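# Fold the right gripper's letter in half, flat

## Task

Fold the letter held in the right gripper once across its middle, bringing one short edge onto the other, so it ends up lying flat with nothing resting on it or pressed against it; make no crease anywhere but that single fold and leave no other sharp kink in the paper.

## Robot and tools

Robot: two arms, left_arm and right_arm, each ending in a parallel gripper. At the start the right gripper holds the letter. A gripper's fingers point along its own +z axis and close along its own y axis. The reported end_effector_position is the point between the finger pads, roughly 1 cm short of the fingertips.

Scene frame (all positions in metres): origin at table-top height, midway between the two nominal arm bases; +z up, +x out across the table, +y toward left_arm's side. The arm names do not match left and right in the images. Orientation comes as end_effector_quat_wxyz. Printed hand positions can be off, more so far from the base.

The 14-number row is used by every motion call. It is a single flat list covering both arms: dx, dy, dz, rx, ry, rz, opening for left_arm, then the same seven for right_arm. Each number lies in [-1, 1]. The first six per arm are an offset, not a pose: they are measured from that arm's current Hand target (shown in the result), along the scene axes, and the turn happens about the Hand target's position. Scale: 1.0 equals 0.6 m for dx, dy, dz and 180 degrees for the rotation vector rx, ry, rz (these three together form one rotation vector). A translation longer than 1.0 gets shortened along its direction. Opening is absolute, not an offset: +1 fully open (0.094 m), -1 closed. Sending six zeros for an arm re-commands its present Hand target; a 0 for opening is a real command, so to keep a gripper as it is, resend its current opening.

execute_actions: argument actions is a list of actions; each action is a list of up to 15 rows, each row run for one step of 1/30 s; if fewer than 15 rows, the last row repeats to fill 15 steps. Every row in an action is counted from the Hand target at that action's start, not from the previous row; the next action starts again from the updated Hand target, so repeating an offset keeps moving further. An empty actions list just reports state and images. Optional cameras picks which images come back: omitted, null or ["all"] gives all; [] gives none; an unknown name invalidates the call.

move: target is either one 14-number row or a list of up to 15 rows differing only in pose offsets; all rows count from the same starting Hand targets, not from one another. Grippers follow straight paths, turning the short way. speed is the top path speed in m/s (0.002 to 0.5, default 0.25; rotation up to twice that in rad/s), one value or one per target. blend (metres, for a list) lets the path cut corners within that distance of intermediate targets; 0 stops at each. opening_speed (0.2 or more, per second on the -1..+1 scale) ramps the fingers; without it the opening is sent at once. blocking=false returns after about 0.5 s while the move continues; then call wait or stop before other motion. Paths do not avoid obstacles or the other arm; faster moves lag, stray and hit harder, and aiming far past a contact presses harder. The result adds a move: line: done (within 10 mm and 2 degrees of target), off_target, moving, held or fault, plus any limits (paced = pose clipped, held = steps withheld). done does not mean nothing is touched.

wait: seconds from 0 to 10; the scene runs with last commands held; a running move continues. stop: brakes a running move (needs braking room). zoom_image: camera (cam_high, cam_left_wrist, cam_right_wrist) and region [x0, y0, x1, y1] in pixels, top-left origin, at most 504 by 504, from that camera's latest image. All cameras are 672x504; cam_high is pinhole, the wrist cameras fisheye.

finished_scene: scene is the number of the scene being ended; check describes, per condition, what the images and readings show, what they cannot show, and how it could fail while looking fine. The first call only records the check so you can still inspect and fix; a second call, in a later reply, ends the scene irreversibly.

Controller behaviour: each step the commanded pose is clipped to within 100 mm and 20 degrees of the measured pose, so Hand target may fall short of what you asked; plan further offsets from it. Grippers often sag, stop short or tilt under friction and weight, especially when reaching far; small moves may go sideways or not at all, so check pose after each motion. An arm blocked by an object keeps pushing until commanded back past its gripper. A "pose unreachable" line means the clearance check withheld that arm's command; it does not prevent gripper-to-gripper collisions.

Gripping: grip_measured uses the opening scale; to release, command well above it. Holding just under the first-touch reading gives a light grip; about 0.11 below presses at full force (roughly 50 to 62 N per pad). grip_effort_nm is motor effort (negative closing) and does not return to zero at rest.

Joint torques are signed toward increasing joint angle; the first three per arm wrap at ±28 N m.

Avoid: dropping the letter or anything leaving the table, releasing things while they move, fast impacts, hard pressing, and any collision between the arms (can fail the scene). Long holds, stretched arms or pushing toward unreachable poses heat motors: MOTOR HOT appears at 75 °C, and at 90 °C the arm folds away and goes idle.

Each tool is called as name(argument=value, ...), one argument or row to a line, values as JSON.

## Session

execute_actions(
  actions=[],
)

Scene clock: 0.00 s.
left_arm: end_effector_position=(+0.4191, +0.2959, +0.4021) grip_measured=+1.000 grip_effort_nm=n/a end_effector_quat_wxyz=(+0.707, +0.012, +0.707, -0.012) | right_arm: end_effector_position=(+0.2205, -0.1639, +0.0506) grip_measured=-0.986 grip_effort_nm=n/a end_effector_quat_wxyz=(+0.042, +0.155, +0.795, +0.585)
Joint positions: left_arm=[0 1.047 1.047 0 0 0 0.094] | right_arm=[-0.146 1.576 0.407 -0.129 -1.24 0.409 0.001]
Joint velocities: left_arm=[-0.022 0.002 -0.007 0.007 -0.007 0.125 0] | right_arm=[-0.002 -0.017 0.002 0.037 -0.007 -0.022 0.001]
Joint torques (N m): no reading
Heat: left arm: 47 °C; right arm: 42 °C.
Hand target: left_arm +0.4179, +0.2960, +0.4060; +0.710, +0.012, +0.704, -0.012 | right_arm +0.2235, -0.1644, +0.0534; +0.049, +0.149, +0.795, +0.585
Tool commands: left_gripper/opening=+1.0 right_gripper/opening=-1.0

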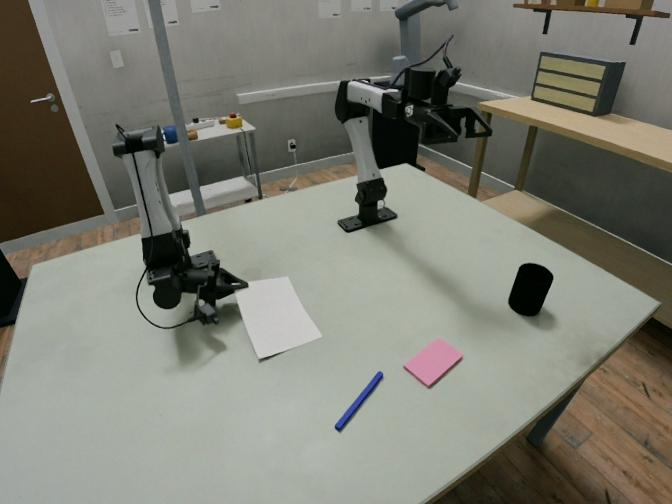

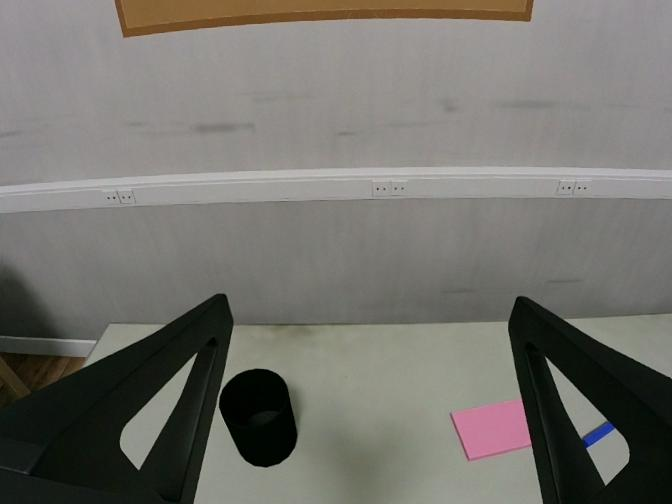

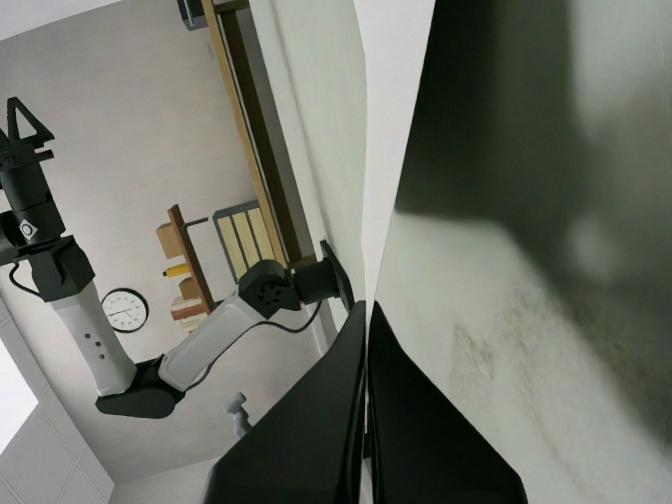

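zoom_image(
  camera="cam_high",
  region=[120, 220, 372, 409],
)

zoom_image(
  camera="cam_right_wrist",
  region=[200, 0, 504, 400],
)

Scaled by 2.000.

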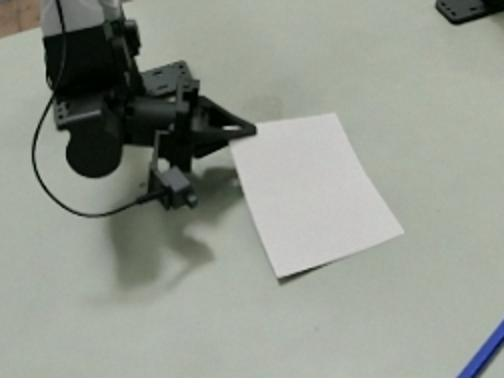

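Scaled by 1.260 from the camera's 672x504 image, which has a finer 960x720 frame.

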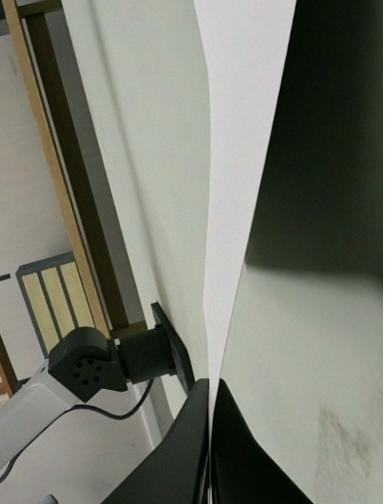

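move(
  target=[-0.247, -0.46, -0.127, 0, 0.5, 0, -1, 0,0,0,0,0,0,-1],
)

Scene clock: 6.27 s.
left_arm: end_effector_position=(+0.2674, +0.0225, +0.3348) grip_measured=-0.997 grip_effort_nm=-0.178 end_effector_quat_wxyz=(+0.163, +0.013, +0.965, -0.206) | right_arm: end_effector_position=(+0.2205, -0.1639, +0.0506) grip_measured=-0.986 grip_effort_nm=-0.745 end_effector_quat_wxyz=(+0.042, +0.155, +0.795, +0.585)
Joint positions: left_arm=[-0.861 1.709 2.219 -1.55 0.01 -0.871 0] | right_arm=[-0.146 1.576 0.407 -0.129 -1.24 0.409 0.001]
Joint velocities: left_arm=[-0.002 0.012 0.017 -0.022 -0.051 -0.022 0] | right_arm=[0.007 0.022 -0.012 0.081 0.051 -0.007 0]
Joint torques (N m): left_arm=[0.43 -5.37 8.08 1.26 0 -0.14] | right_arm=[-0.38 -4.22 5.79 0.96 -0.45 -0.2]
Heat: left arm: 48 °C; right arm: 42 °C.
Hand target: left_arm +0.2705, +0.0215, +0.3346; +0.051, +0.007, +0.996, -0.075 | right_arm +0.2235, -0.1644, +0.0534; +0.049, +0.149, +0.795, +0.585
Off the commanded pose: left_arm 0.006 m, 29 deg; orientation clipped | right_arm 0.004 m, 1 deg.
joint sent to its limit (left arm) — joint 4 (wrist pitch), lower limit. The joint targets are off in position and orientation.
move: off_target (left_arm); limits=paced

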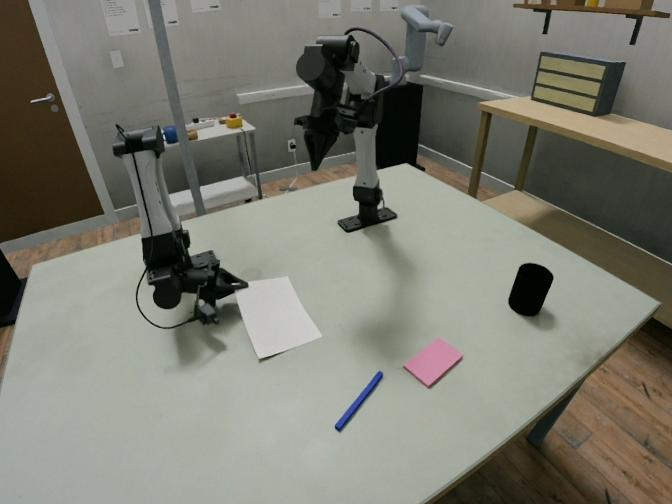

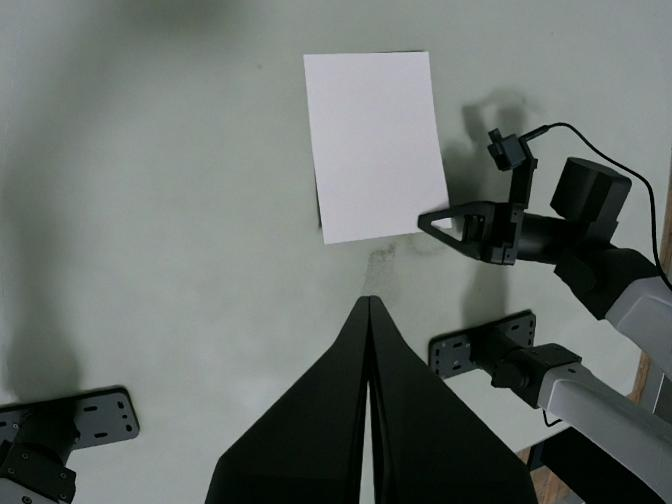

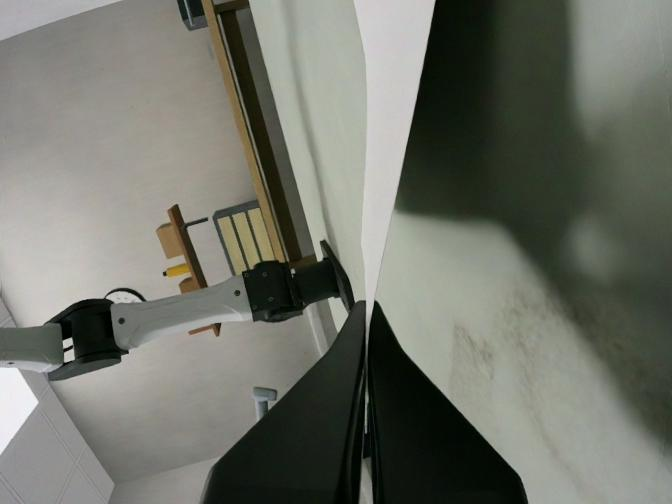

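move(
  target=[0, 0, -0.15, 0.048, 0.0325, 0.0045, -1, 0,0,0,0,0,0,-1],
  cameras=["cam_left_wrist"],
)

Scene clock: 8.30 s.
left_arm: end_effector_position=(+0.2697, +0.0206, +0.2535) grip_measured=-0.997 grip_effort_nm=-0.173 end_effector_quat_wxyz=(+0.083, +0.005, +0.991, -0.108) | right_arm: end_effector_position=(+0.2205, -0.1639, +0.0506) grip_measured=-0.986 grip_effort_nm=-0.740 end_effector_quat_wxyz=(+0.042, +0.155, +0.795, +0.585)
Joint positions: left_arm=[-0.861 1.8 2.054 -1.551 0.007 -0.887 0] | right_arm=[-0.146 1.576 0.407 -0.129 -1.24 0.409 0.001]
Joint velocities: left_arm=[-0.022 -0.002 -0.002 -0.051 -0.022 0.051 -0.001] | right_arm=[0.007 -0.012 0.007 -0.051 0.007 -0.037 0]
Joint torques (N m): left_arm=[-0.29 -6.71 5.81 0.75 -0.11 -0.14] | right_arm=[-0.54 -4.44 5.96 1.02 -0.42 -0.12]
Heat: left arm: 48 °C; right arm: 42 °C.
Hand target: left_arm +0.2697, +0.0215, +0.2445; +0.000, +0.001, +1.000, -0.001 | right_arm +0.2235, -0.1644, +0.0534; +0.049, +0.149, +0.795, +0.585
Off the commanded pose: left_arm 0.009 m, 16 deg | right_arm 0.004 m, 1 deg.
joint sent to its limit (left arm) — joint 4 (wrist pitch), lower limit. The joint targets are off in orientation, not in position.
move: off_target (left_arm)
Images, in order (width x height): cam_left_wrist 672x504.

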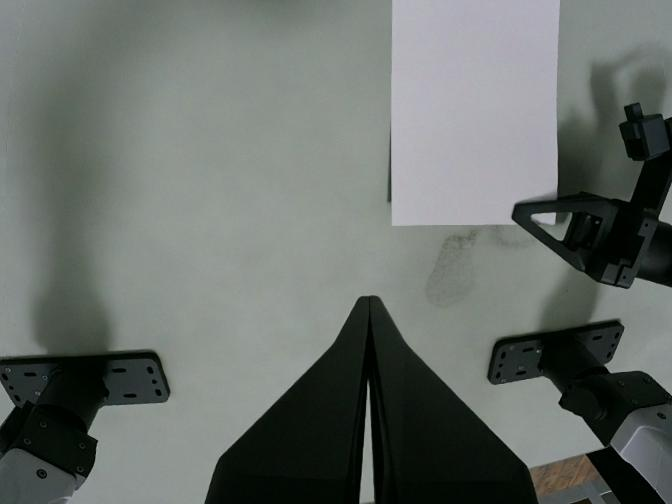

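move(
  target=[0.2, -0.1, 0, 0,0,0, -1, 0,0,0,0,0,0,-1],
  cameras=["cam_left_wrist","cam_high"],
)

Scene clock: 9.87 s.
left_arm: end_effector_position=(+0.3867, -0.0368, +0.2493) grip_measured=-0.997 grip_effort_nm=-0.183 end_effector_quat_wxyz=(+0.149, -0.004, +0.977, -0.155) | right_arm: end_effector_position=(+0.2205, -0.1639, +0.0506) grip_measured=-0.986 grip_effort_nm=-0.740 end_effector_quat_wxyz=(+0.042, +0.155, +0.795, +0.585)
Joint positions: left_arm=[-0.748 2.253 2.669 -1.554 0.007 -0.793 0] | right_arm=[-0.146 1.576 0.407 -0.129 -1.24 0.409 0.001]
Joint velocities: left_arm=[0.007 0.007 0.007 -0.022 0.037 0.081 -0.001] | right_arm=[0.012 -0.002 0.007 -0.051 -0.007 -0.022 0]
Joint torques (N m): left_arm=[-0.06 -9.63 8.36 1.12 -0.08 0.04] | right_arm=[-0.5 -4.31 5.79 0.95 -0.47 -0.17]
Heat: left arm: 48 °C; right arm: 43 °C.
Hand target: left_arm +0.3903, -0.0385, +0.2450; +0.030, -0.001, +0.999, -0.030 | right_arm +0.2235, -0.1644, +0.0534; +0.049, +0.149, +0.795, +0.585
Off the commanded pose: left_arm 0.006 m, 25 deg; orientation clipped | right_arm 0.004 m, 1 deg.
joint sent to its limit (left arm) — joint 4 (wrist pitch), lower limit. The joint targets are off in orientation, not in position.
move: off_target (left_arm); limits=paced
Images, in order (width x height): cam_high 672x504, cam_left_wrist 672x504.

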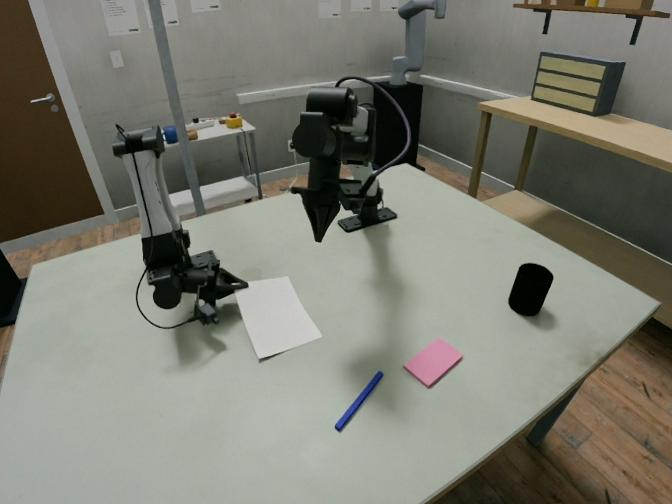

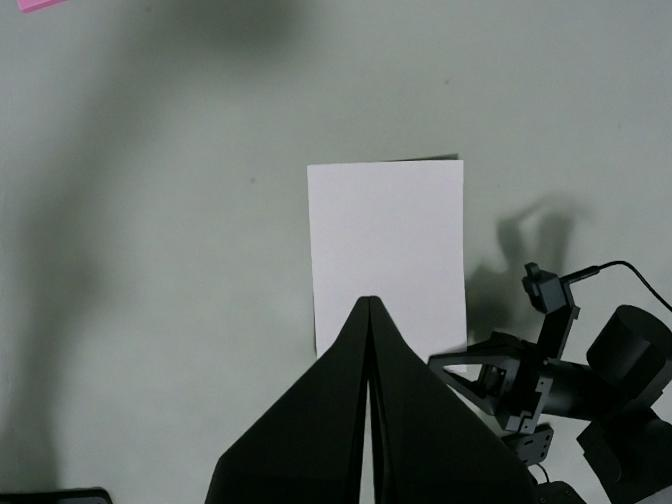

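move(
  target=[-0.15, 0.231, -0.35, 0.019,0.019,0, -1, 0,0,0,0,0,0,-1],
  cameras=["cam_left_wrist","cam_high"],
)

Scene clock: 12.07 s.
left_arm: end_effector_position=(+0.2932, +0.1005, +0.0240) grip_measured=-0.997 grip_effort_nm=-0.173 end_effector_quat_wxyz=(-0.017, -0.001, +1.000, +0.011) | right_arm: end_effector_position=(+0.2205, -0.1639, +0.0506) grip_measured=-0.986 grip_effort_nm=-0.750 end_effector_quat_wxyz=(+0.042, +0.155, +0.795, +0.585)
Joint positions: left_arm=[-0.653 1.893 1.27 -0.988 0.005 -0.689 0] | right_arm=[-0.146 1.576 0.407 -0.129 -1.24 0.409 0.001]
Joint velocities: left_arm=[-0.017 -0.002 0.017 -0.051 -0.066 0.022 -0.001] | right_arm=[0.007 -0.002 0.007 0.037 -0.007 0.007 0]
Joint torques (N m): left_arm=[0.18 -11.97 5.64 0.27 -0.1 0.03] | right_arm=[-0.43 -4.34 5.93 0.96 -0.5 -0.2]
Heat: left arm: 48 °C; right arm: 43 °C.
Hand target: left_arm +0.2967, +0.1007, +0.0336; -0.001, +0.000, +1.000, +0.000 | right_arm +0.2235, -0.1644, +0.0534; +0.049, +0.149, +0.795, +0.585
Off the commanded pose: left_arm 0.013 m, 2 deg | right_arm 0.004 m, 1 deg.
move: off_target (left_arm)
Images, in order (width x height): cam_high 672x504, cam_left_wrist 672x504.

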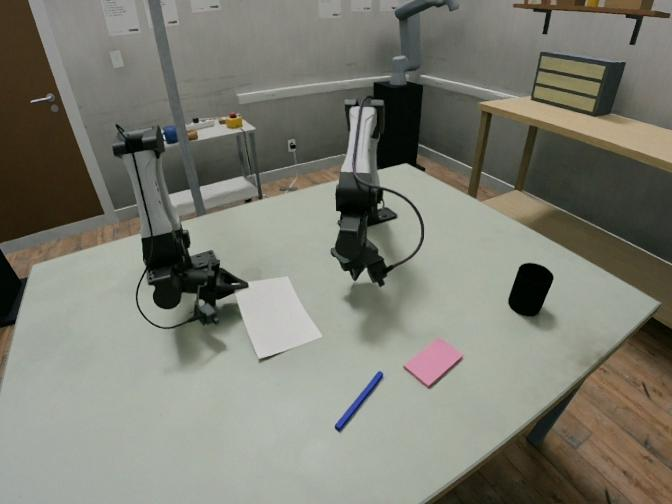

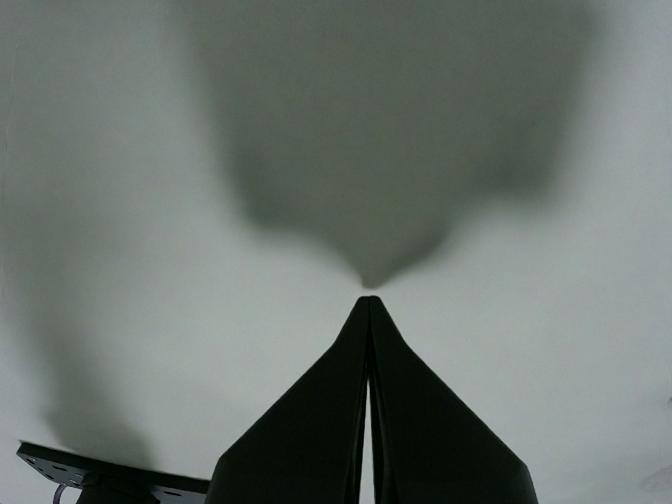

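zoom_image(
  camera="cam_high",
  region=[220, 200, 440, 365],
)

move(
  target=[0.21, 0, -0.008, 0,0,0, -1, 0,0,0,0,0,0,-1],
  cameras=["cam_left_wrist","cam_high"],
)

zoom_image(
  camera="cam_high",
  region=[220, 200, 440, 365],
)

Scaled by 2.291.

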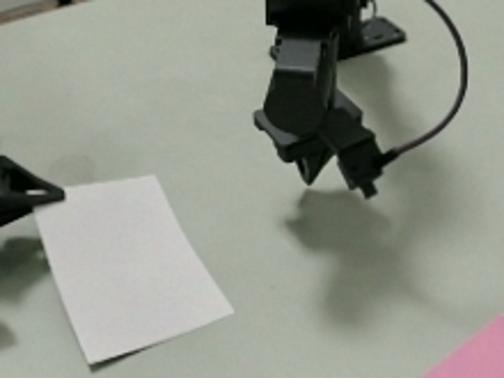

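Scene clock: 13.60 s.
left_arm: end_effector_position=(+0.4211, +0.1016, +0.0356) grip_measured=-0.997 grip_effort_nm=-0.173 end_effector_quat_wxyz=(+0.007, -0.004, +1.000, -0.005) | right_arm: end_effector_position=(+0.2205, -0.1639, +0.0506) grip_measured=-0.986 grip_effort_nm=-0.735 end_effector_quat_wxyz=(+0.042, +0.155, +0.795, +0.585)
Joint positions: left_arm=[-0.463 2.225 1.819 -1.148 0.002 -0.506 0] | right_arm=[-0.146 1.576 0.407 -0.129 -1.24 0.409 0.001]
Joint velocities: left_arm=[0.007 -0.012 -0.007 0.022 -0.007 -0.007 0] | right_arm=[-0.017 -0.017 0.012 0.007 0.022 -0.037 -0.001]
Joint torques (N m): left_arm=[-0.27 -9.39 9.2 0.16 -0.08 0.02] | right_arm=[-0.43 -4.19 5.83 0.98 -0.46 -0.17]
Heat: left arm: 48 °C; right arm: 43 °C.
Hand target: left_arm +0.4230, +0.1008, +0.0292; -0.001, +0.000, +1.000, +0.001 | right_arm +0.2235, -0.1644, +0.0534; +0.049, +0.149, +0.795, +0.585
Off the commanded pose: left_arm 0.007 m, 1 deg | right_arm 0.004 m, 1 deg.
move: done
Images, in order (width x height): cam_high 672x504, cam_left_wrist 672x504.

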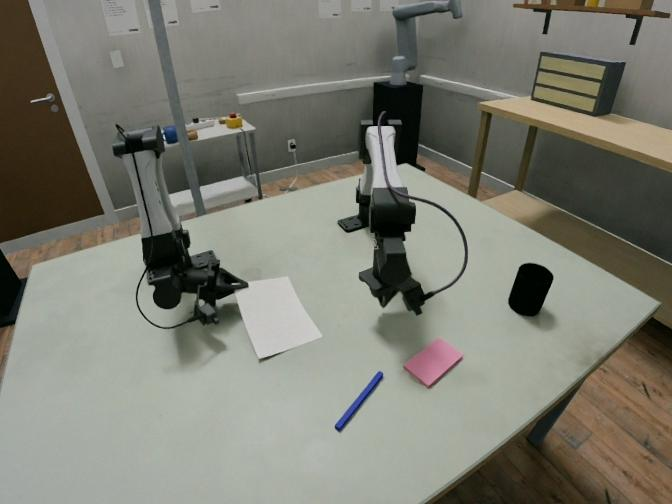

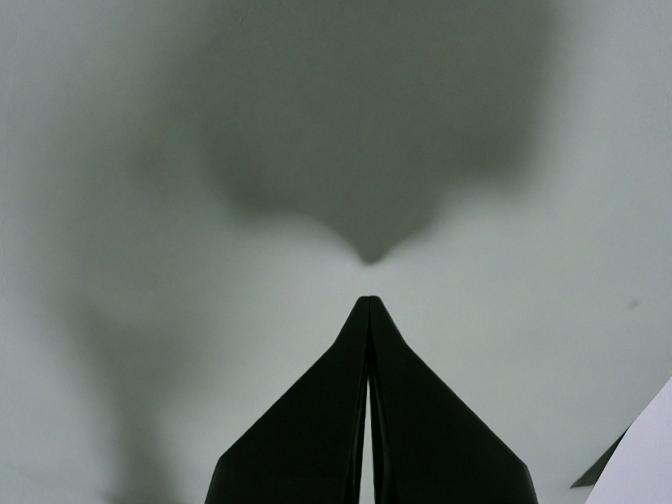

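Scaled by 2.291.

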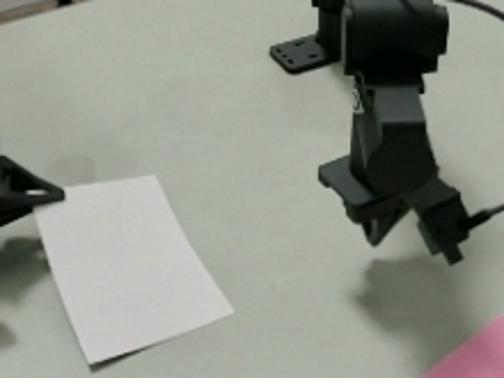

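move(
  target=[0.0, -0.1667, -0.01, 0,0,0, -1, 0,0,0,0,0,0,-1],
  cameras=["cam_left_wrist","cam_high"],
)

zoom_image(
  camera="cam_high",
  region=[220, 200, 440, 365],
)

Scene clock: 15.33 s.
left_arm: end_effector_position=(+0.4227, -0.0013, +0.0332) grip_measured=-0.997 grip_effort_nm=-0.173 end_effector_quat_wxyz=(+0.008, +0.007, +1.000, -0.007) | right_arm: end_effector_position=(+0.2205, -0.1639, +0.0506) grip_measured=-0.986 grip_effort_nm=-0.740 end_effector_quat_wxyz=(+0.042, +0.155, +0.795, +0.585)
Joint positions: left_arm=[-0.647 2.526 2.337 -1.362 0.001 -0.668 0] | right_arm=[-0.146 1.576 0.407 -0.129 -1.24 0.409 0.001]
Joint velocities: left_arm=[0.012 0.002 -0.022 -0.051 -0.007 0.051 0] | right_arm=[0.007 0.002 0.007 -0.037 0.007 0.051 0]
Joint torques (N m): left_arm=[0.17 -11.1 9.24 0.13 -0.05 -0.16] | right_arm=[-0.44 -4.23 5.93 0.97 -0.43 -0.16]
Heat: left arm: 48 °C; right arm: 43 °C.
Hand target: left_arm +0.4246, +0.0003, +0.0239; -0.001, +0.000, +1.000, +0.000 | right_arm +0.2235, -0.1644, +0.0534; +0.049, +0.149, +0.795, +0.585
Off the commanded pose: left_arm 0.010 m, 1 deg | right_arm 0.004 m, 1 deg.
move: done
Images, in order (width x height): cam_high 672x504, cam_left_wrist 672x504.

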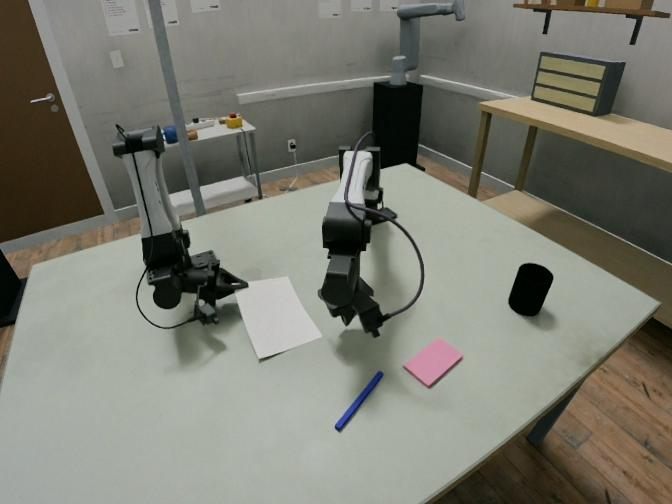

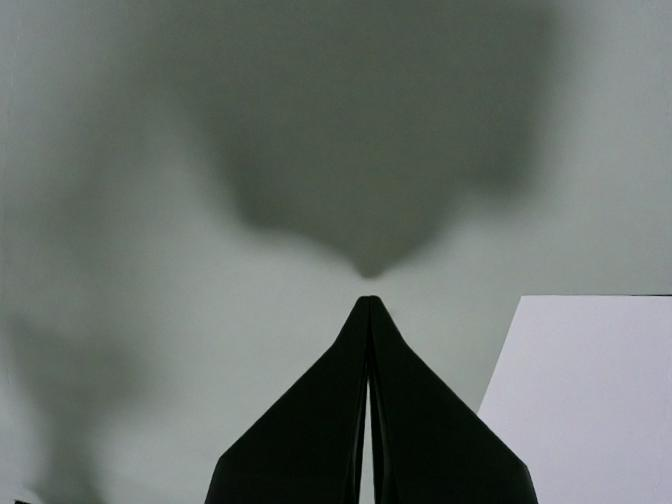

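Scaled by 2.291.

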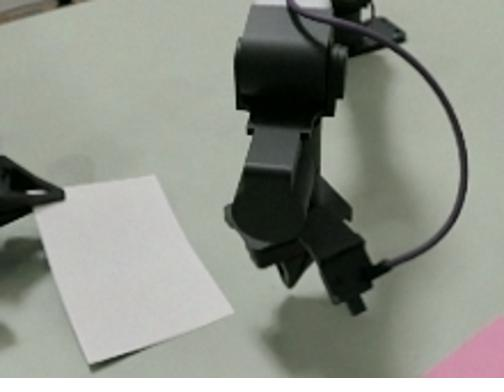

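move(
  target=[-0.08, 0, 0.2, 0,0,0, -1, 0,0,0,0,0,0,-1],
  cameras=["cam_left_wrist"],
)

move(
  target=[0, -0.12, 0, 0,0,0, -1, 0,0,0,0,0,0,-1],
  cameras=["cam_left_wrist"],
)

Scene clock: 17.20 s.
left_arm: end_effector_position=(+0.3813, -0.0028, +0.1383) grip_measured=-0.997 grip_effort_nm=-0.173 end_effector_quat_wxyz=(+0.033, +0.004, +0.999, -0.030) | right_arm: end_effector_position=(+0.2205, -0.1639, +0.0506) grip_measured=-0.986 grip_effort_nm=-0.740 end_effector_quat_wxyz=(+0.042, +0.155, +0.795, +0.585)
Joint positions: left_arm=[-0.706 2.32 2.387 -1.549 0.001 -0.733 0] | right_arm=[-0.146 1.576 0.407 -0.129 -1.24 0.409 0.001]
Joint velocities: left_arm=[0.007 0.012 -0.002 0.007 0.022 -0.066 0.001] | right_arm=[0.002 0.002 -0.002 -0.051 0.037 0.022 0]
Joint torques (N m): left_arm=[-0.31 -14.04 5.74 0.32 -0.05 -0.13] | right_arm=[-0.4 -4.27 5.91 0.96 -0.4 -0.18]
Heat: left arm: 49 °C; right arm: 43 °C.
Hand target: left_arm +0.3772, +0.0002, +0.1439; -0.001, +0.000, +1.000, +0.000 | right_arm +0.2235, -0.1644, +0.0534; +0.049, +0.149, +0.795, +0.585
Off the commanded pose: left_arm 0.008 m, 5 deg | right_arm 0.004 m, 1 deg.
joint sent to its limit (left arm) — joint 4 (wrist pitch), lower limit. The joint targets are off in orientation, not in position.
move: off_target (left_arm)
Images, in order (width x height): cam_left_wrist 672x504.

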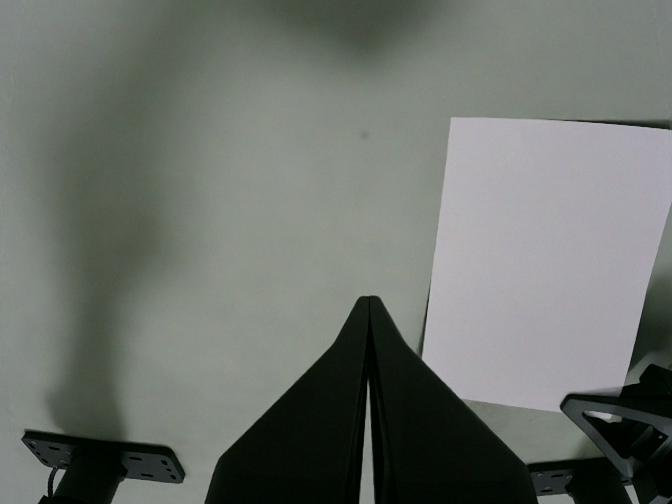

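Scene clock: 18.30 s.
left_arm: end_effector_position=(+0.3740, -0.0710, +0.1510) grip_measured=-0.997 grip_effort_nm=-0.173 end_effector_quat_wxyz=(+0.074, +0.007, +0.994, -0.083) | right_arm: end_effector_position=(+0.2205, -0.1639, +0.0506) grip_measured=-0.986 grip_effort_nm=-0.740 end_effector_quat_wxyz=(+0.042, +0.155, +0.795, +0.585)
Joint positions: left_arm=[-0.816 2.453 2.662 -1.556 0 -0.837 0] | right_arm=[-0.146 1.576 0.407 -0.129 -1.24 0.409 0.001]
Joint velocities: left_arm=[0.002 0.012 0.002 -0.007 -0.051 -0.007 0] | right_arm=[-0.002 0.007 -0.017 0.051 -0.037 0.066 0]
Joint torques (N m): left_arm=[0.24 -10.91 8.81 0.68 -0.04 -0.13] | right_arm=[-0.23 -4.36 5.74 0.97 -0.44 -0.17]
Heat: left arm: 49 °C; right arm: 43 °C.
Hand target: left_arm +0.3782, -0.0721, +0.1446; -0.001, +0.000, +1.000, -0.001 | right_arm +0.2235, -0.1644, +0.0534; +0.049, +0.149, +0.795, +0.585
Off the commanded pose: left_arm 0.008 m, 13 deg | right_arm 0.004 m, 1 deg.
joint sent to its limit (left arm) — joint 4 (wrist pitch), lower limit. The joint targets are off in orientation, not in position.
move: off_target (left_arm)
Images, in order (width x height): cam_left_wrist 672x504.

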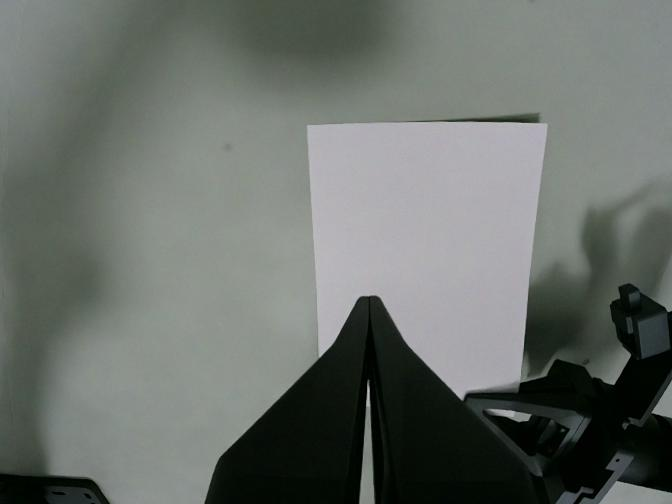

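move(
  target=[0.105, -0.15, -0.17, 0,0,0, -1, 0,0,0,0,0,0,-1],
  cameras=["cam_left_wrist","cam_high"],
)

zoom_image(
  camera="cam_high",
  region=[220, 200, 440, 365],
)

Scene clock: 20.30 s.
left_arm: end_effector_position=(+0.4404, -0.1570, +0.0503) grip_measured=-0.997 grip_effort_nm=-0.173 end_effector_quat_wxyz=(+0.141, +0.002, +0.976, -0.163) | right_arm: end_effector_position=(+0.2205, -0.1639, +0.0506) grip_measured=-0.986 grip_effort_nm=-0.740 end_effector_quat_wxyz=(+0.042, +0.155, +0.795, +0.585)
Joint positions: left_arm=[-0.827 2.79 2.827 -1.172 0 -0.858 0] | right_arm=[-0.146 1.576 0.407 -0.129 -1.24 0.409 0.001]
Joint velocities: left_arm=[0.017 -0.002 0.012 0.022 -0.037 -0.051 0] | right_arm=[-0.017 -0.002 -0.002 0.081 0.022 -0.066 0]
Joint torques (N m): left_arm=[-0.65 -13.07 9.54 1.28 -0.06 -0.12] | right_arm=[-0.32 -4.08 5.93 1.02 -0.46 -0.2]
Heat: left arm: 49 °C; right arm: 43 °C.
Hand target: left_arm +0.4413, -0.1624, +0.0428; +0.028, -0.001, +0.999, -0.033 | right_arm +0.2235, -0.1644, +0.0534; +0.049, +0.149, +0.795, +0.585
Off the commanded pose: left_arm 0.009 m, 25 deg; orientation clipped | right_arm 0.004 m, 1 deg.
elbow stopped short (left arm): the move would have taken joint 3 (elbow) straighter than the controller allows.
move: off_target (left_arm); limits=paced
Images, in order (width x height): cam_high 672x504, cam_left_wrist 672x504.

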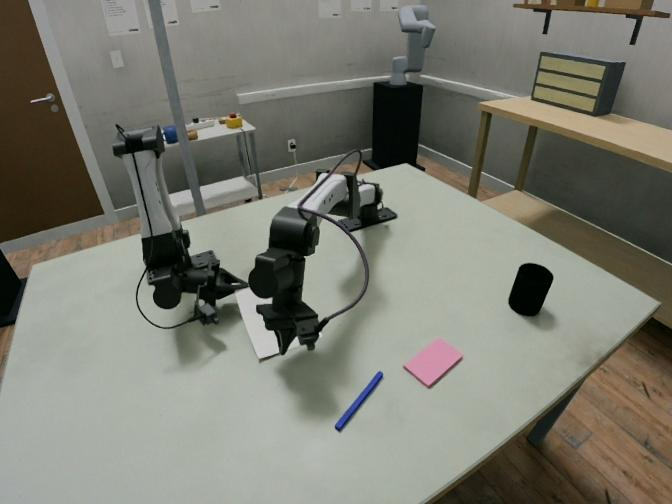

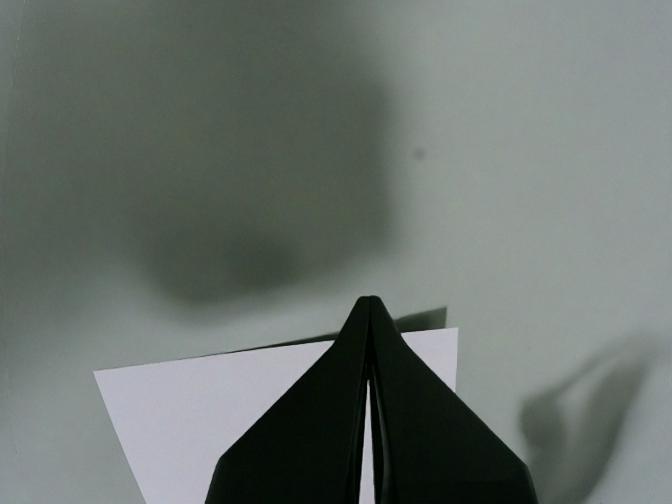

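Scaled by 2.291.

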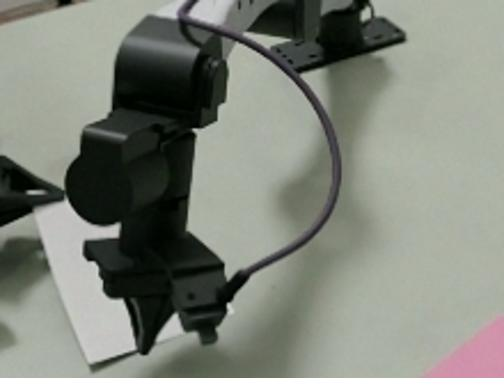

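move(
  target=[
    [-0.05, 0.1, 0.12, -0.05,-0.117,-0.123, -1, 0,0,0,0,0,0,-1],
    [-0.1055, 0.1457, 0.02, -0.101,-0.2335,-0.247, -1, 0,0,0,0,0,0,-1],
  ],
  blend=0.03,
  speed=0.35,
)

zoom_image(
  camera="cam_high",
  region=[200, 220, 420, 385],
)

Scene clock: 25.30 s.
left_arm: end_effector_position=(+0.3742, -0.0740, +0.0431) grip_measured=-0.997 grip_effort_nm=-0.168 end_effector_quat_wxyz=(+0.349, +0.373, +0.840, -0.183) | right_arm: end_effector_position=(+0.2205, -0.1639, +0.0506) grip_measured=-0.986 grip_effort_nm=-0.750 end_effector_quat_wxyz=(+0.042, +0.155, +0.795, +0.585)
Joint positions: left_arm=[-0.804 1.971 1.124 0.085 0.046 -0.021 0] | right_arm=[-0.146 1.576 0.407 -0.129 -1.24 0.409 0.001]
Joint velocities: left_arm=[-0.002 -0.002 0.012 0.051 -0.022 0.022 0] | right_arm=[0.007 0.002 -0.012 0.066 0.022 -0.066 0.001]
Joint torques (N m): left_arm=[0.17 -12.46 6.38 1.94 0.03 0.03] | right_arm=[-0.25 -4.3 5.85 0.94 -0.46 -0.16]
Heat: left arm: 49 °C; right arm: 43 °C.
Hand target: left_arm +0.3755, -0.0727, +0.0539; +0.359, +0.374, +0.834, -0.188 | right_arm +0.2235, -0.1644, +0.0534; +0.049, +0.149, +0.795, +0.585
Off the commanded pose: left_arm 0.012 m, 1 deg | right_arm 0.004 m, 1 deg.
move: off_target (left_arm); limits=paced

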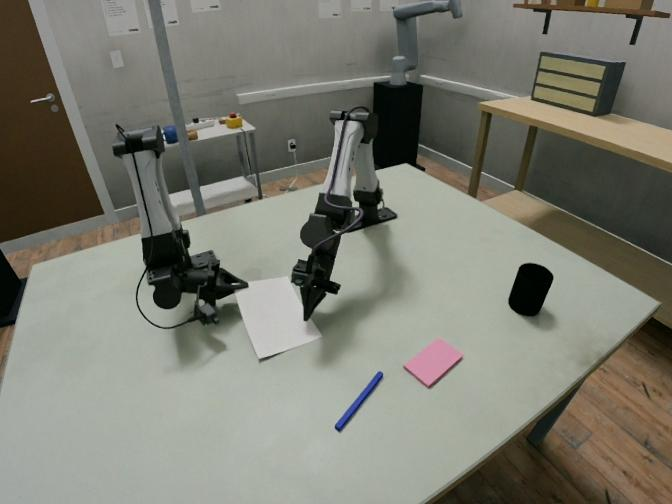

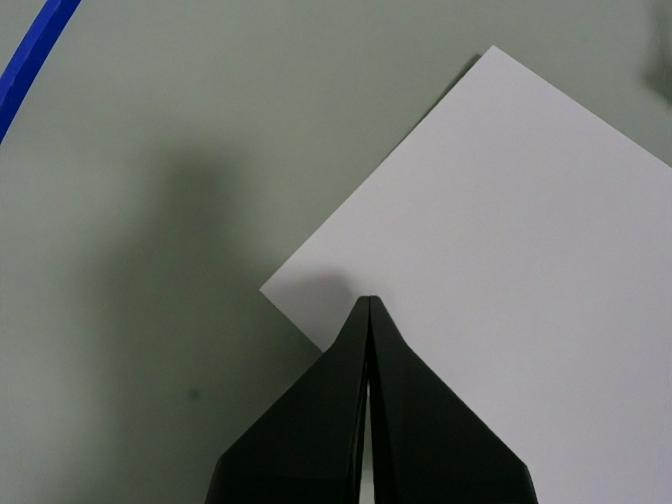

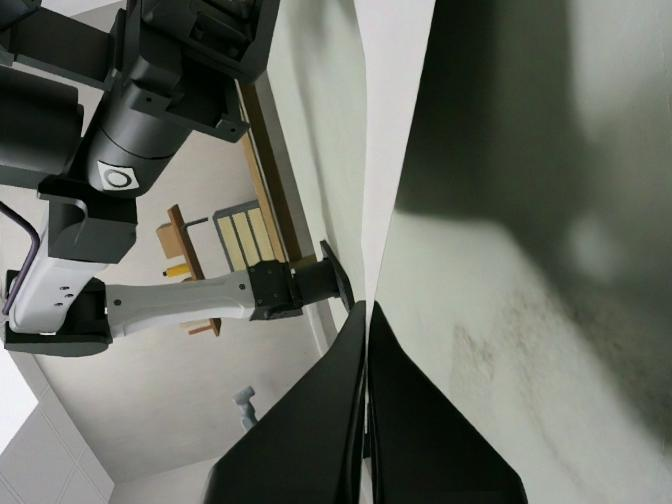

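Scaled by 2.291.

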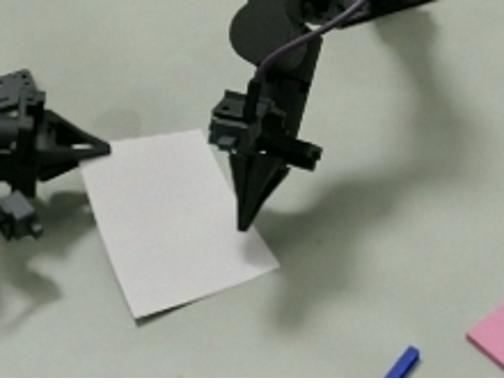

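move(
  target=[0.01, -0.005, -0.067, 0,0,0, -1, 0,0,0,0,0,0,-1],
  cameras=["cam_left_wrist","cam_high"],
  speed=0.08,
)

zoom_image(
  camera="cam_high",
  region=[200, 220, 420, 385],
)

Scene clock: 26.67 s.
left_arm: end_effector_position=(+0.3816, -0.0798, +0.0272) grip_measured=-0.997 grip_effort_nm=-0.178 end_effector_quat_wxyz=(+0.369, +0.371, +0.830, -0.192) | right_arm: end_effector_position=(+0.2205, -0.1639, +0.0506) grip_measured=-0.986 grip_effort_nm=-0.745 end_effector_quat_wxyz=(+0.042, +0.155, +0.795, +0.585)
Joint positions: left_arm=[-0.799 2.034 1.098 0.221 0.05 -0.017 0] | right_arm=[-0.146 1.576 0.407 -0.129 -1.24 0.409 0.001]
Joint velocities: left_arm=[-0.017 -0.012 -0.012 0.081 -0.007 -0.081 -0.001] | right_arm=[-0.012 0.017 -0.027 0.022 -0.007 0.022 0]
Joint torques (N m): left_arm=[0.28 -8.64 6.22 1.99 0.04 0.03] | right_arm=[-0.46 -4.21 5.9 0.93 -0.47 -0.17]
Heat: left arm: 49 °C; right arm: 43 °C.
Hand target: left_arm +0.3811, -0.0758, +0.0142; +0.359, +0.374, +0.834, -0.188 | right_arm +0.2235, -0.1644, +0.0534; +0.049, +0.149, +0.795, +0.585
Off the commanded pose: left_arm 0.014 m, 1 deg | right_arm 0.004 m, 1 deg.
move: off_target (left_arm)
Images, in order (width x height): cam_high 672x504, cam_left_wrist 672x504.

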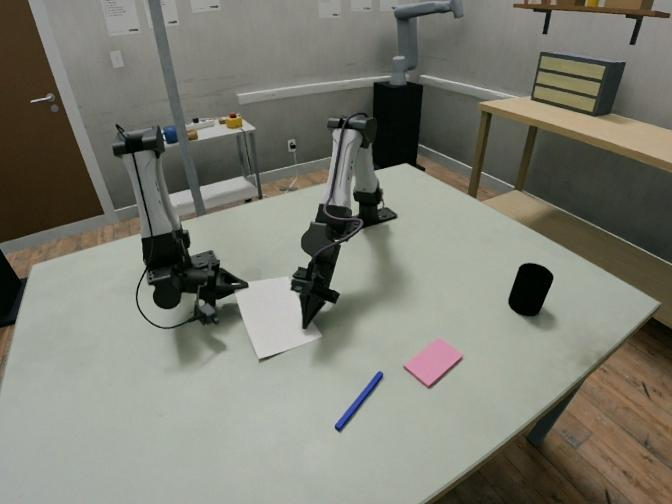

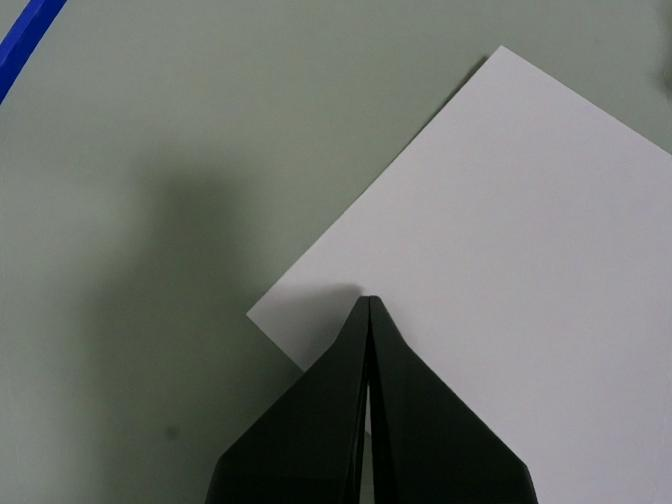

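Scaled by 2.291.

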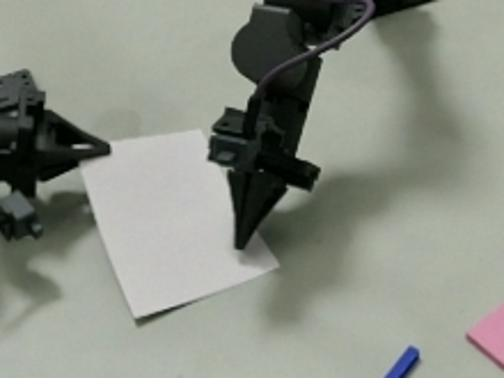

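move(
  target=[0.01, -0.005, -0.05, 0,0,0, -1, 0,0,0,0,0,0,-1],
  cameras=["cam_left_wrist"],
  speed=0.08,
)

zoom_image(
  camera="cam_left_wrist",
  region=[200, 100, 672, 454],
)

Scene clock: 29.00 s.
left_arm: end_effector_position=(+0.3930, -0.0918, +0.0220) grip_measured=-0.997 grip_effort_nm=-0.168 end_effector_quat_wxyz=(+0.401, +0.366, +0.813, -0.209) | right_arm: end_effector_position=(+0.2205, -0.1639, +0.0506) grip_measured=-0.986 grip_effort_nm=-0.735 end_effector_quat_wxyz=(+0.042, +0.155, +0.795, +0.585)
Joint positions: left_arm=[-0.796 2.1 1.098 0.369 0.059 -0.014 0] | right_arm=[-0.146 1.576 0.407 -0.129 -1.24 0.409 0.001]
Joint velocities: left_arm=[-0.002 -0.002 -0.002 0.022 0.066 -0.007 0] | right_arm=[0.007 -0.027 0.007 -0.037 -0.022 0.007 -0.001]
Joint torques (N m): left_arm=[0.39 -6.99 6.02 1.5 -0.01 0.03] | right_arm=[-0.39 -4.26 5.9 0.96 -0.45 -0.12]
Heat: left arm: 49 °C; right arm: 43 °C.
Hand target: left_arm +0.3869, -0.0789, -0.0155; +0.360, +0.374, +0.834, -0.187 | right_arm +0.2235, -0.1644, +0.0534; +0.049, +0.149, +0.795, +0.585
Off the commanded pose: left_arm 0.040 m, 6 deg | right_arm 0.004 m, 1 deg.
move: off_target (left_arm)
Images, in order (width x height): cam_left_wrist 672x504.

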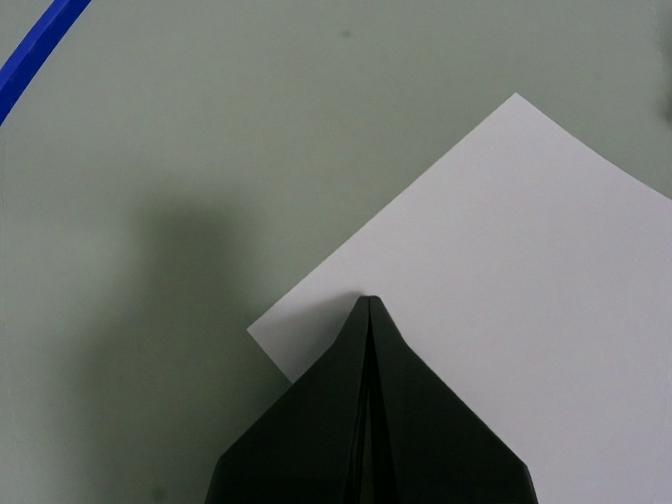

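Scaled by 1.068 from the camera's 672x504 image, which has a finer 960x720 frame.

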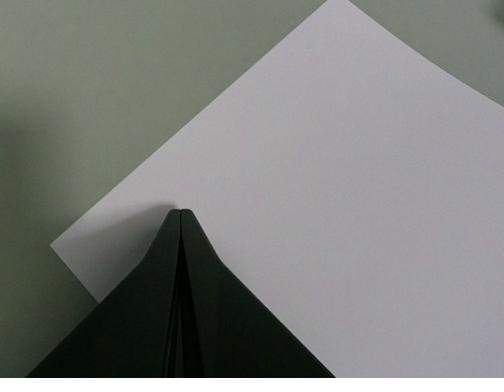

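move(
  target=[0.01, -0.02, 0.04, 0,0,0, -1, 0,0,0,0,0,0,-1],
  cameras=["cam_left_wrist", "cam_high"],
  speed=0.08,
)

zoom_image(
  camera="cam_high",
  region=[200, 220, 420, 385],
)

Scene clock: 30.17 s.
left_arm: end_effector_position=(+0.3942, -0.0932, +0.0227) grip_measured=-0.997 grip_effort_nm=-0.178 end_effector_quat_wxyz=(+0.378, +0.370, +0.825, -0.199) | right_arm: end_effector_position=(+0.2205, -0.1639, +0.0506) grip_measured=-0.986 grip_effort_nm=-0.735 end_effector_quat_wxyz=(+0.042, +0.155, +0.795, +0.585)
Joint positions: left_arm=[-0.796 2.1 1.158 0.253 0.06 -0.014 0] | right_arm=[-0.146 1.576 0.407 -0.129 -1.24 0.409 0.001]
Joint velocities: left_arm=[0.007 -0.017 -0.007 0.022 0.007 0.007 -0.001] | right_arm=[0.002 0.022 -0.002 -0.007 0.022 -0.022 -0.001]
Joint torques (N m): left_arm=[-0.29 -8.8 8.54 1.51 -0.07 -0.04] | right_arm=[-0.29 -4.14 5.85 0.97 -0.47 -0.14]
Heat: left arm: 49 °C; right arm: 43 °C.
Hand target: left_arm +0.3932, -0.0910, +0.0083; +0.360, +0.374, +0.834, -0.188 | right_arm +0.2235, -0.1644, +0.0534; +0.049, +0.149, +0.795, +0.585
Off the commanded pose: left_arm 0.014 m, 3 deg | right_arm 0.004 m, 1 deg.
move: off_target (left_arm)
Images, in order (width x height): cam_high 672x504, cam_left_wrist 672x504.

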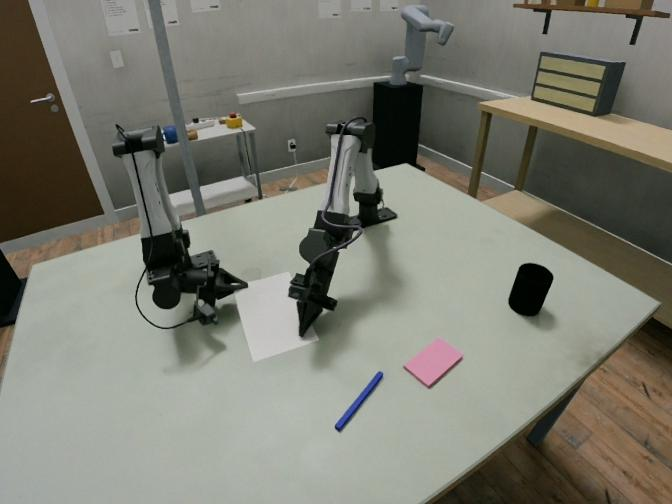

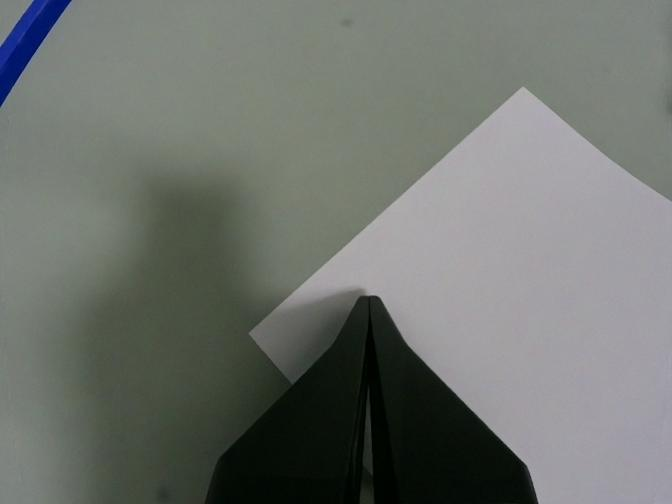

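Scaled by 2.291.

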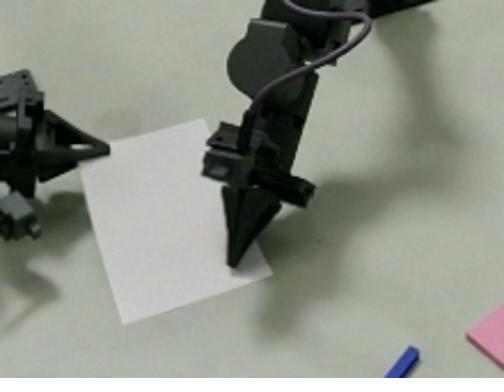

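move(
  target=[0, 0.02, 0.1, 0,0,0, -1, 0,0,0,0,0,0,-1],
  cameras=["cam_left_wrist", "cam_high"],
)

zoom_image(
  camera="cam_high",
  region=[200, 220, 420, 385],
)

Scene clock: 31.67 s.
left_arm: end_effector_position=(+0.3886, -0.0755, +0.0437) grip_measured=-0.997 grip_effort_nm=-0.168 end_effector_quat_wxyz=(+0.342, +0.374, +0.843, -0.180) | right_arm: end_effector_position=(+0.2205, -0.1639, +0.0506) grip_measured=-0.986 grip_effort_nm=-0.735 end_effector_quat_wxyz=(+0.042, +0.155, +0.795, +0.585)
Joint positions: left_arm=[-0.78 2.008 1.197 0.031 0.063 -0.005 0] | right_arm=[-0.146 1.576 0.407 -0.129 -1.24 0.409 0.001]
Joint velocities: left_arm=[-0.007 0.007 -0.012 0.051 -0.007 0.051 0] | right_arm=[-0.002 0.002 -0.012 -0.081 -0.022 -0.022 0]
Joint torques (N m): left_arm=[0.12 -13.63 9.13 1.68 0.06 0.02] | right_arm=[-0.31 -4.23 6 0.95 -0.44 -0.17]
Heat: left arm: 49 °C; right arm: 43 °C.
Hand target: left_arm +0.3938, -0.0789, +0.0678; +0.360, +0.374, +0.834, -0.187 | right_arm +0.2235, -0.1644, +0.0534; +0.049, +0.149, +0.795, +0.585
Off the commanded pose: left_arm 0.025 m, 2 deg | right_arm 0.004 m, 1 deg.
move: off_target (left_arm)
Images, in order (width x height): cam_high 672x504, cam_left_wrist 672x504.

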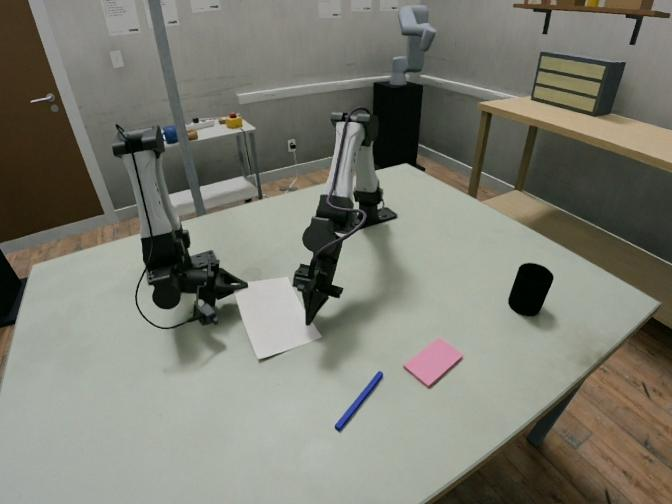

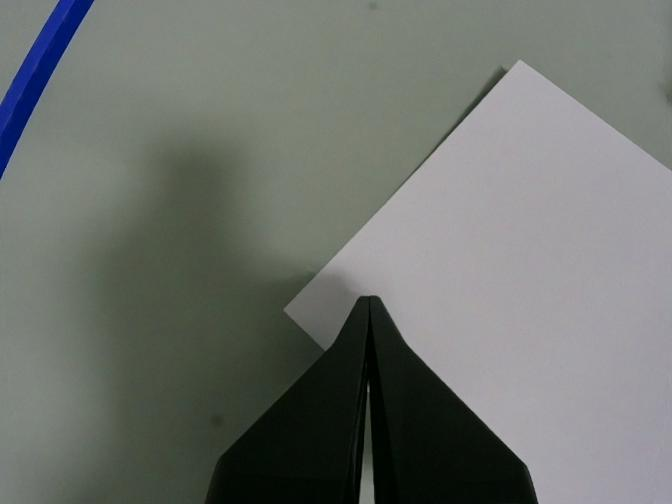

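Scaled by 2.291.

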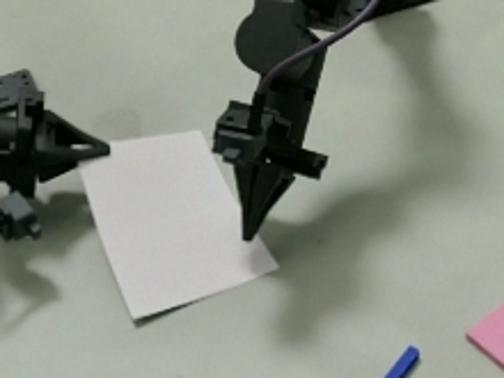

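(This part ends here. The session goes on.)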